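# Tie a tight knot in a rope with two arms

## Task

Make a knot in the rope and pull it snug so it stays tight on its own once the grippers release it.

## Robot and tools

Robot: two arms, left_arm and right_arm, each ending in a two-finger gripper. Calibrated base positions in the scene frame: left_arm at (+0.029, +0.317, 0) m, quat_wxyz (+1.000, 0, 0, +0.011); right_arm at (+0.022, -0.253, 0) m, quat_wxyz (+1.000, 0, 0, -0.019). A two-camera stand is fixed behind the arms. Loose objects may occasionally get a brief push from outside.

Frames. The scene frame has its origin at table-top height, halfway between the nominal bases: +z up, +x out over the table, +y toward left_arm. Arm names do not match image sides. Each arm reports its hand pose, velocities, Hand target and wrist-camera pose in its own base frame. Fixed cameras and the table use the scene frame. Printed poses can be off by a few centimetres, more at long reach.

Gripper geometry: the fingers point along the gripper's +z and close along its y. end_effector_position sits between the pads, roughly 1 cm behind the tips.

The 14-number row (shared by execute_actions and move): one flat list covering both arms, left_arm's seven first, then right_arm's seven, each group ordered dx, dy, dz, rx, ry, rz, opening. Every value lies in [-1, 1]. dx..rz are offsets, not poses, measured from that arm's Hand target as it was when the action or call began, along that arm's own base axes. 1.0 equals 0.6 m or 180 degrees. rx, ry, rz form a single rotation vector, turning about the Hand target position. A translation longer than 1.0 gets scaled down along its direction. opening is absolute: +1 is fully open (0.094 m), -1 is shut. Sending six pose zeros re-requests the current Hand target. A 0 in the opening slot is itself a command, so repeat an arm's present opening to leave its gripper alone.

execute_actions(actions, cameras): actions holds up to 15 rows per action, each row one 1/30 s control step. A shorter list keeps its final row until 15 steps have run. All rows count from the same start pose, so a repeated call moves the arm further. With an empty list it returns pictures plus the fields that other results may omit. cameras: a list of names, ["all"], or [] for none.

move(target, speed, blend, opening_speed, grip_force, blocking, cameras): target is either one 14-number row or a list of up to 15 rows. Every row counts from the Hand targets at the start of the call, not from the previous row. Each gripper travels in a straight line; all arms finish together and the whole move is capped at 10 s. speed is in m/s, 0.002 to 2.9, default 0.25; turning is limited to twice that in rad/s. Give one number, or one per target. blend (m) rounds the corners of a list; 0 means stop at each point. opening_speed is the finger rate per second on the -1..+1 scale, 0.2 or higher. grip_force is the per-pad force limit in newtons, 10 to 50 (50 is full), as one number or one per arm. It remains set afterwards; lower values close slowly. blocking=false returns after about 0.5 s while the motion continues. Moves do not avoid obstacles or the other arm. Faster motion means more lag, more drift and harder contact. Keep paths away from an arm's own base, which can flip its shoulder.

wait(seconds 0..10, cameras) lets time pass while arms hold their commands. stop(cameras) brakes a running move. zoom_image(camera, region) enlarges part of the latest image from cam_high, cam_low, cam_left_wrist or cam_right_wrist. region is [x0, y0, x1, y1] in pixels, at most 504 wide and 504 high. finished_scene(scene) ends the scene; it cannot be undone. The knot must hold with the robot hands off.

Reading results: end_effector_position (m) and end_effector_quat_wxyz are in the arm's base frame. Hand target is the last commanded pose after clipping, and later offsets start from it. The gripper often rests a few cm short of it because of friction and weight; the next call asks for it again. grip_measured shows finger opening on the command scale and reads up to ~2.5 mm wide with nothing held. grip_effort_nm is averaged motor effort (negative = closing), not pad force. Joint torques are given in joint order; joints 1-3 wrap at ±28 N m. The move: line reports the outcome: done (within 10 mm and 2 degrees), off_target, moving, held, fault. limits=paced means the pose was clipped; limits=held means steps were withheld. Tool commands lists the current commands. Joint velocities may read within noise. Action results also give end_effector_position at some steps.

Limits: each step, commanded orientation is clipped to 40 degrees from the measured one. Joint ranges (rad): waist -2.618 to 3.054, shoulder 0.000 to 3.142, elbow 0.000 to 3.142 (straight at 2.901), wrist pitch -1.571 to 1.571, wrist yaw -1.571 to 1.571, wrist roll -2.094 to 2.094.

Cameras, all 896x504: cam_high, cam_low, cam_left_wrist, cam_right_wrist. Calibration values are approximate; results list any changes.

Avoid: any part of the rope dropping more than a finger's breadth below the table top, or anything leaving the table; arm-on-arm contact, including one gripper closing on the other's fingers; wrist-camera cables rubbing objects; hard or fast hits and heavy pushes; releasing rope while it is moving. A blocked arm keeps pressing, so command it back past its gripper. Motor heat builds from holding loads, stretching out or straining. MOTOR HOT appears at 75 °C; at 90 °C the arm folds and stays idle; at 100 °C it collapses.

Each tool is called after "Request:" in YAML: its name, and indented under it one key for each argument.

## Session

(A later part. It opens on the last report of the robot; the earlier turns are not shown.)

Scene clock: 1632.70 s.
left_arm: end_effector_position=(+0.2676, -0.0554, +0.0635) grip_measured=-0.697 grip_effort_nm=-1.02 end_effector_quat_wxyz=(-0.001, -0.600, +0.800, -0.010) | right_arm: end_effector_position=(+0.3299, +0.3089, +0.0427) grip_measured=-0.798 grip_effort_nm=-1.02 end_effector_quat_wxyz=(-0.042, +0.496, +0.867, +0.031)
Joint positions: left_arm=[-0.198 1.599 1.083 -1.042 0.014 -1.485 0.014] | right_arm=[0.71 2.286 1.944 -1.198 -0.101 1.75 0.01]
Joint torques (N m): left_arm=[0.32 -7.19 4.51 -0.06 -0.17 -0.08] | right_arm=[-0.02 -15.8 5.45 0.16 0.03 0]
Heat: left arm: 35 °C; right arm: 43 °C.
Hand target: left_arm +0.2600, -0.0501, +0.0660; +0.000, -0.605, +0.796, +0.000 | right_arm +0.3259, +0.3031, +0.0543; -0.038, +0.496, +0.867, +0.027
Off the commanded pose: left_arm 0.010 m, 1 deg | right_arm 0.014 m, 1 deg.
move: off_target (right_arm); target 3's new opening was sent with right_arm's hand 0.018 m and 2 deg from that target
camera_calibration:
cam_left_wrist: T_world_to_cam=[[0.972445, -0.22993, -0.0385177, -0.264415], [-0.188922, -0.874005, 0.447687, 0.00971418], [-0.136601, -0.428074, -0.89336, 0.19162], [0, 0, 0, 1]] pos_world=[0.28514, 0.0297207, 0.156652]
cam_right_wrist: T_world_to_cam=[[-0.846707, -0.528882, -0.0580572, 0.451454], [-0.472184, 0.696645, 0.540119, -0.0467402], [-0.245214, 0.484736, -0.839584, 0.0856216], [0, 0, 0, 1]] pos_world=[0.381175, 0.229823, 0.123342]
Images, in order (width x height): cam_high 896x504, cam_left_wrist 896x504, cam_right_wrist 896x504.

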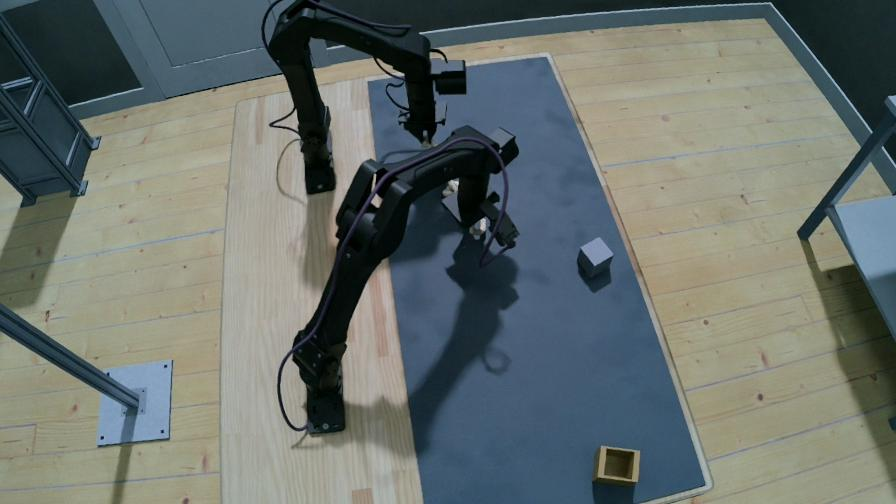

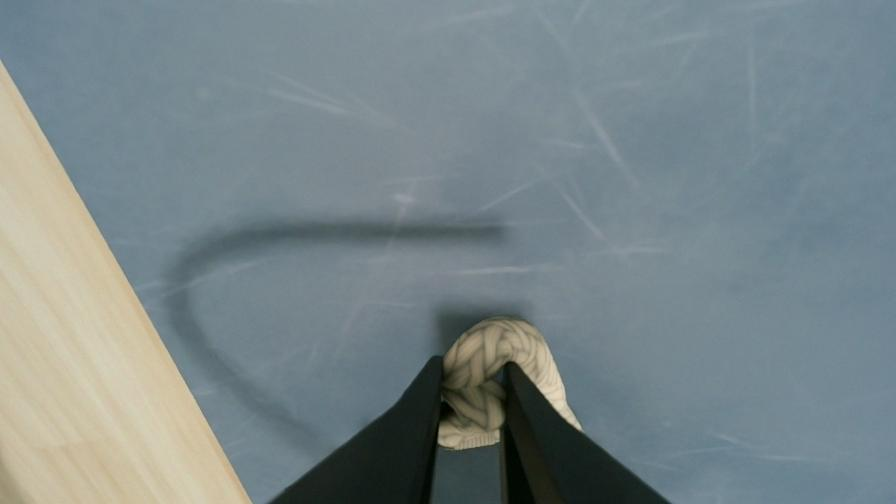

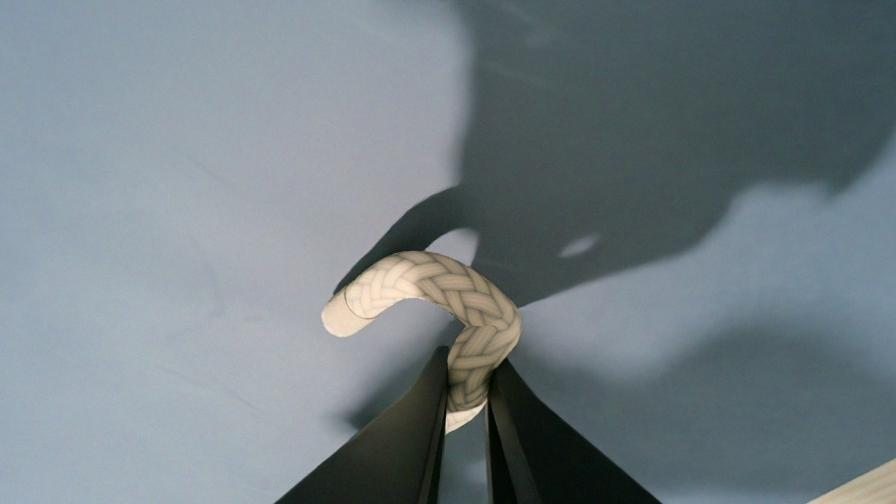

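Request:
move:
  target: [0,0,0,0,0,0,-1,0.01,-0.12,0,0,0,0,-1]
  speed: 0.06
  cameras: ["cam_high","cam_low","cam_right_wrist"]

Scene clock: 1645.27 s.
left_arm: end_effector_position=(+0.2674, -0.0567, +0.0635) grip_measured=-0.697 grip_effort_nm=-1.02 end_effector_quat_wxyz=(-0.004, -0.600, +0.800, -0.012) | right_arm: end_effector_position=(+0.3298, +0.2364, +0.0448) grip_measured=-0.798 grip_effort_nm=-1.02 end_effector_quat_wxyz=(-0.052, +0.494, +0.868, +0.022)
Joint positions: left_arm=[-0.198 1.599 1.083 -1.042 0.022 -1.485 0.014] | right_arm=[0.569 2.13 1.698 -1.148 -0.113 1.604 0.01]
Joint torques (N m): left_arm=[0.31 -7.24 4.52 -0.05 -0.26 -0.09] | right_arm=[-0.51 -14.65 4.6 0.38 0.11 -0.01]
Heat: left arm: 35 °C; right arm: 46 °C.
Hand target: left_arm +0.2600, -0.0500, +0.0660; +0.000, -0.605, +0.796, +0.000 | right_arm +0.3319, +0.2311, +0.0543; -0.038, +0.496, +0.867, +0.027
Off the commanded pose: left_arm 0.010 m, 2 deg | right_arm 0.011 m, 2 deg.
move: off_target (right_arm)
camera_calibration:
cam_right_wrist: T_world_to_cam=[[-0.845179, -0.53346, -0.0330569, 0.412631], [-0.461807, 0.69772, 0.54765, -0.00144825], [-0.269085, 0.478128, -0.836054, 0.131791], [0, 0, 0, 1]] pos_world=[0.383542, 0.15812, 0.124618]
Images, in order (width x height): cam_high 896x504, cam_low 896x504, cam_right_wrist 896x504.

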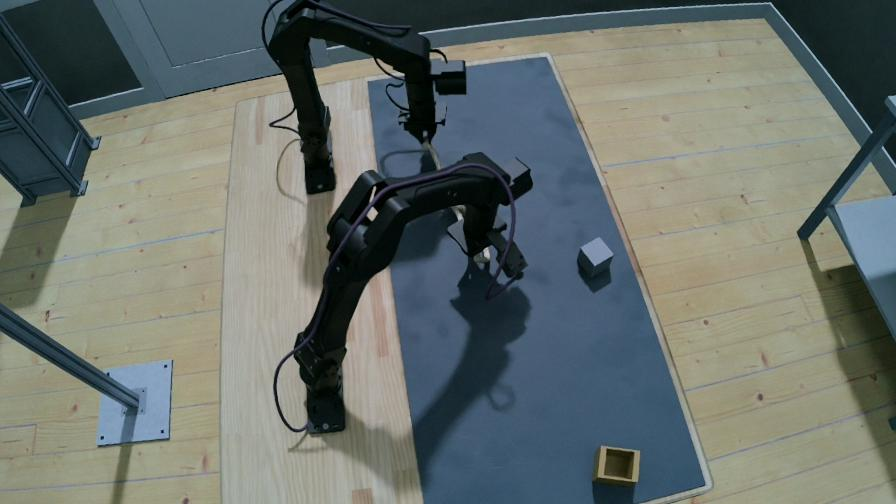

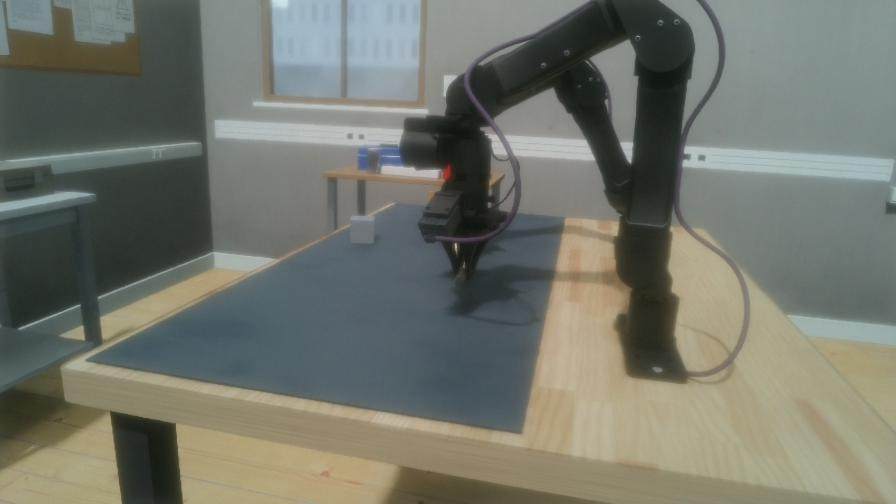

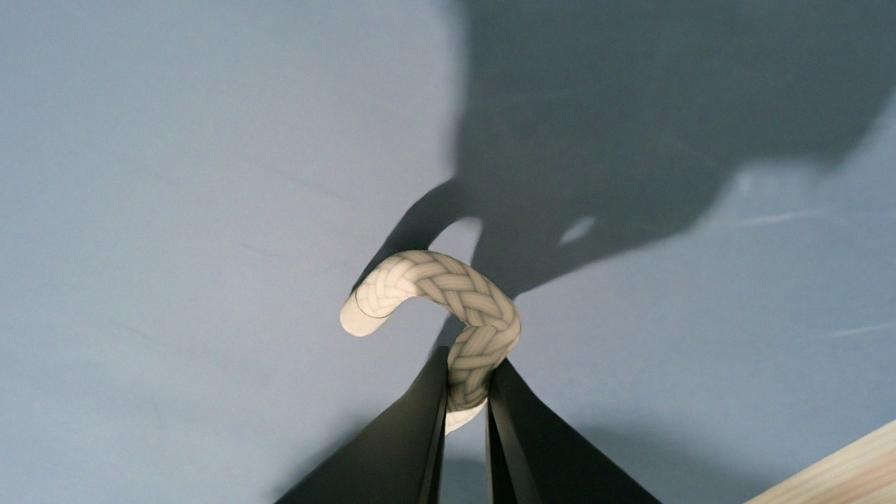

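Request:
move:
  target: [0,0.02,0,0,0,0,-1,0.01,-0.12,0,0,0,0,-1]
  speed: 0.06
  cameras: ["cam_high","cam_left_wrist"]

Request:
zoom_image:
  camera: "cam_high"
  region: [380, 100, 560, 290]

Scene clock: 1653.97 s.
left_arm: end_effector_position=(+0.2693, -0.0742, +0.0670) grip_measured=-0.698 grip_effort_nm=-1.02 end_effector_quat_wxyz=(-0.035, -0.589, +0.805, -0.060) | right_arm: end_effector_position=(+0.3331, +0.1965, +0.0518) grip_measured=-0.799 grip_effort_nm=-1.02 end_effector_quat_wxyz=(-0.083, +0.478, +0.871, +0.071)
Joint positions: left_arm=[-0.186 1.591 1.083 -1.023 0.134 -1.452 0.014] | right_arm=[0.429 2.024 1.552 -1.083 -0.218 1.434 0.009]
Joint torques (N m): left_arm=[2.4 -7.3 4.31 -0.25 -1.43 0.01] | right_arm=[-3.11 -13.33 4.27 0.11 1.11 -0.06]
Heat: left arm: 35 °C; right arm: 45 °C.
Hand target: left_arm +0.2599, -0.0382, +0.0659; +0.000, -0.605, +0.796, +0.000 | right_arm +0.3379, +0.1591, +0.0544; -0.039, +0.496, +0.867, +0.027
Off the commanded pose: left_arm 0.037 m, 8 deg | right_arm 0.038 m, 7 deg.
move: off_target (left_arm, right_arm)
camera_calibration:
cam_left_wrist: T_world_to_cam=[[0.966609, -0.256234, -0.00344386, -0.272967], [-0.212309, -0.808289, 0.549175, -0.00364405], [-0.143501, -0.530106, -0.8357, 0.17745], [0, 0, 0, 1]] pos_world=[0.288542, 0.0211788, 0.149356]
Images, in order (width x height): cam_high 896x504, cam_left_wrist 896x504.

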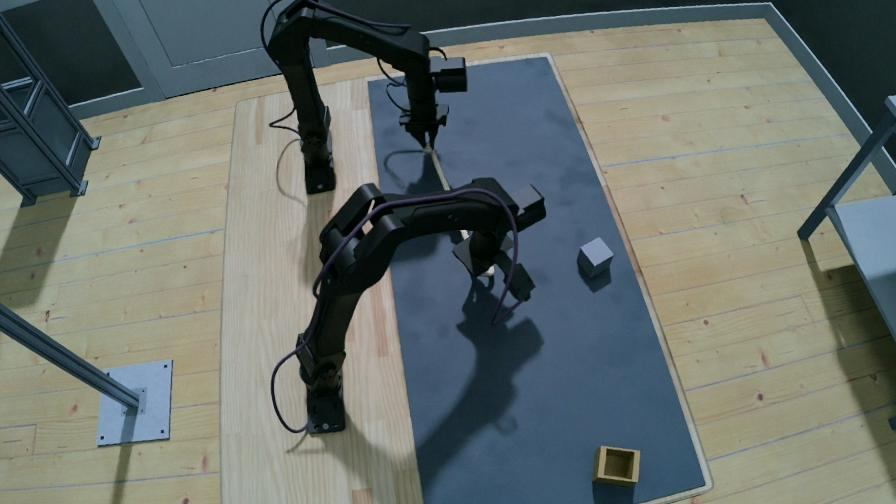

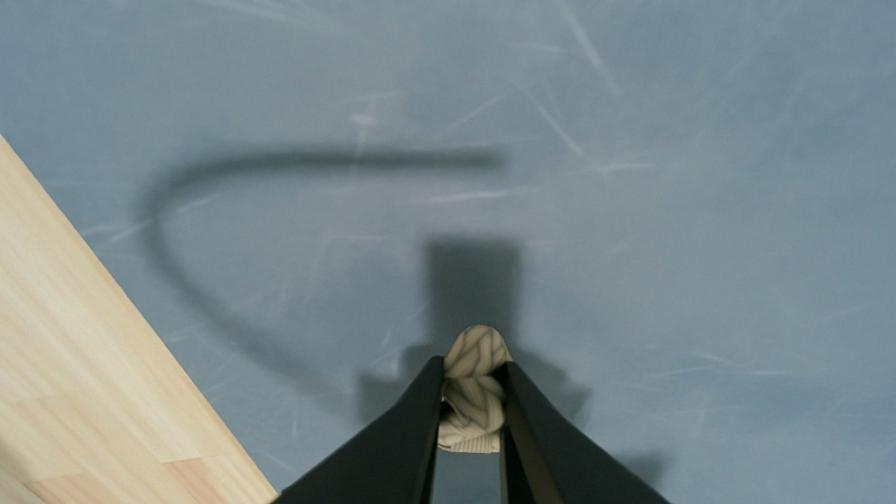

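Scaled by 2.653 from the camera's 896x504 image, which has a finer 1280x720 frame.

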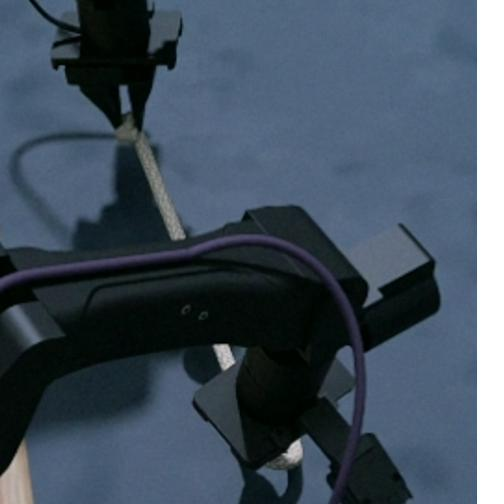

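Request:
move:
  target: [0,0.05,0,0,0,0,-1,0.01,-0.09,0,0,0,0,-1]
  speed: 0.05

Scene clock: 1674.57 s.
left_arm: end_effector_position=(+0.2746, -0.0744, +0.0753) grip_measured=-0.700 grip_effort_nm=-1.02 end_effector_quat_wxyz=(-0.063, -0.573, +0.808, -0.118) | right_arm: end_effector_position=(+0.3365, +0.1743, +0.0614) grip_measured=-0.799 grip_effort_nm=-1.02 end_effector_quat_wxyz=(-0.114, +0.461, +0.872, +0.122)
Joint positions: left_arm=[-0.104 1.577 1.083 -1.015 0.261 -1.346 0.014] | right_arm=[0.318 1.979 1.503 -1.076 -0.334 1.294 0.009]
Joint torques (N m): left_arm=[4.19 -7.23 4.33 -0.48 -2.62 0.01] | right_arm=[-5.78 -12.72 4.12 -0.07 2.16 -0.09]
Heat: left arm: 34 °C; right arm: 45 °C.
Hand target: left_arm +0.2599, -0.0081, +0.0660; +0.000, -0.605, +0.796, +0.000 | right_arm +0.3439, +0.1050, +0.0544; -0.039, +0.496, +0.867, +0.027
Off the commanded pose: left_arm 0.068 m, 16 deg | right_arm 0.070 m, 14 deg.
move: off_target (left_arm, right_arm)

Request:
move:
  target:
    - [0.02,-0.12,0,0,0,0,-1,-0.015,0.13,0,0,0,0,-1]
    - [0.02,-0.12,-0.075,0,0,0,-1,-0.015,0.13,-0.055,0,0,0,-1]
    - [0.02,-0.12,-0.08,0,0,0,-0.4,-0.015,0.13,-0.06,0,0,0,-0.4]
    - [0.02,-0.12,0.1,0,0,0,-0.4,-0.015,0.13,0.1,0,0,0,-0.4]
    - [0.02,0.1,0.2,0,0,0,-0.4,-0.1,-0.25,0.2,0,0,0,-0.4]
  speed: 0.12
  cameras: ["all"]

Request:
zoom_image:
  camera: "cam_high"
  region: [400, 130, 540, 280]

Scene clock: 1696.97 s.
left_arm: end_effector_position=(+0.2719, +0.0484, +0.1846) grip_measured=-0.402 grip_effort_nm=0.10 end_effector_quat_wxyz=(+0.002, -0.605, +0.796, -0.009) | right_arm: end_effector_position=(+0.2844, -0.0434, +0.1617) grip_measured=-0.401 grip_effort_nm=0.08 end_effector_quat_wxyz=(-0.055, +0.497, +0.865, +0.027)
Joint positions: left_arm=[0.183 1.596 1.566 -1.529 0.015 -1.117 0.028] | right_arm=[-0.208 1.72 1.603 -1.542 -0.085 0.831 0.028]
Joint torques (N m): left_arm=[0.21 -4.57 6.95 -0.02 -0.2 0.07] | right_arm=[0.02 -9.91 7.88 0.07 0.03 -0.04]
Heat: left arm: 35 °C; right arm: 45 °C.
Hand target: left_arm +0.2719, +0.0519, +0.1860; +0.000, -0.605, +0.796, +0.000 | right_arm +0.2840, -0.0449, +0.1743; -0.038, +0.496, +0.867, +0.027
Off the commanded pose: left_arm 0.004 m, 1 deg | right_arm 0.013 m, 2 deg.
move: off_target (right_arm)
camera_calibration:
cam_left_wrist: T_world_to_cam=[[0.975333, -0.217852, -0.0355891, -0.241854], [-0.179917, -0.877968, 0.443624, 0.0455374], [-0.12789, -0.426278, -0.895506, 0.342783], [0, 0, 0, 1]] pos_world=[0.28792, 0.133413, 0.278156]
cam_right_wrist: T_world_to_cam=[[-0.84996, -0.525491, -0.0377705, 0.231311], [-0.454728, 0.695519, 0.556305, 0.105341], [-0.266063, 0.490012, -0.830119, 0.349703], [0, 0, 0, 1]] pos_world=[0.33755, -0.123073, 0.24043]

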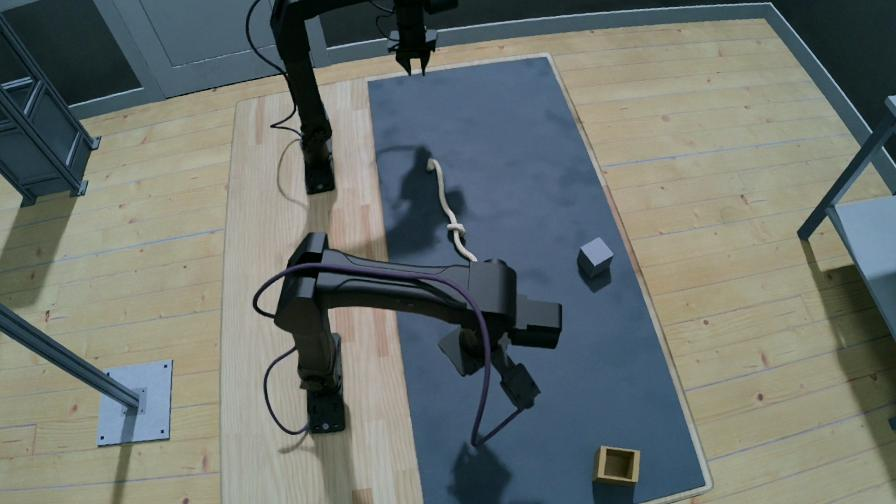

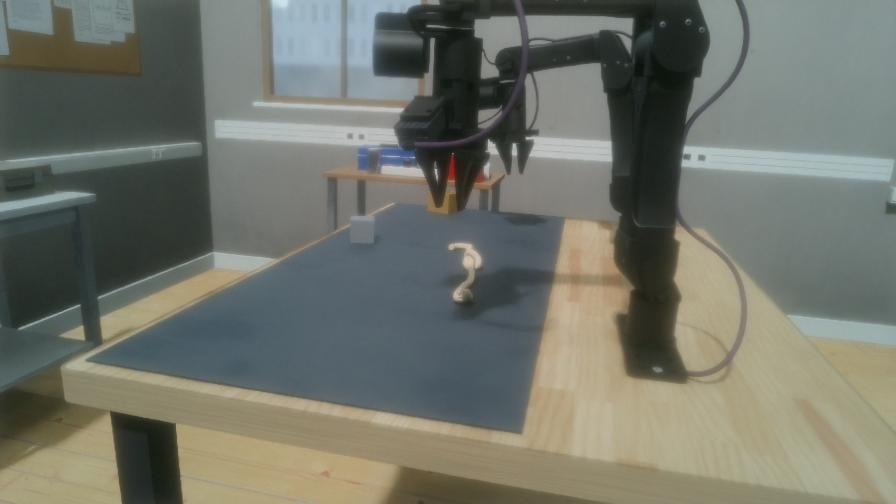

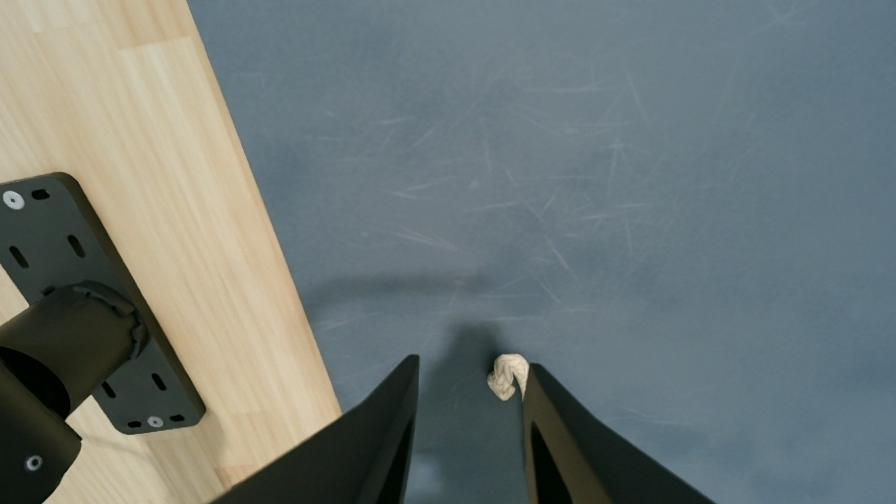

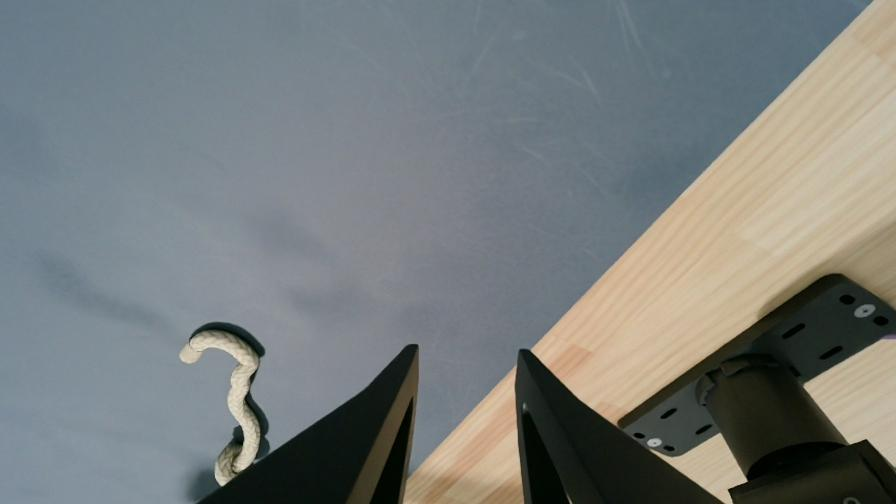

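Scaled by 3.360 from the camera's 896x504 image, which has a finer 1280x720 frame.

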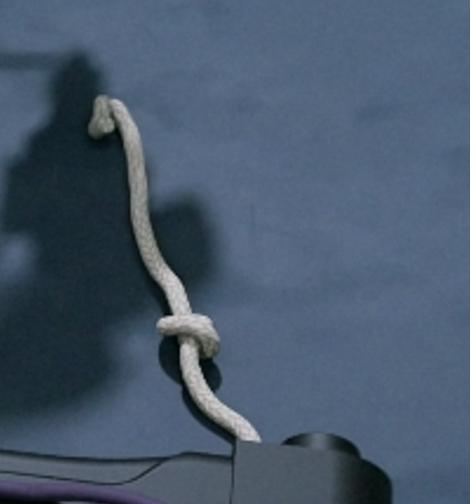

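Request:
finished_scene:
  scene: 2

The scene is finished: the task was done.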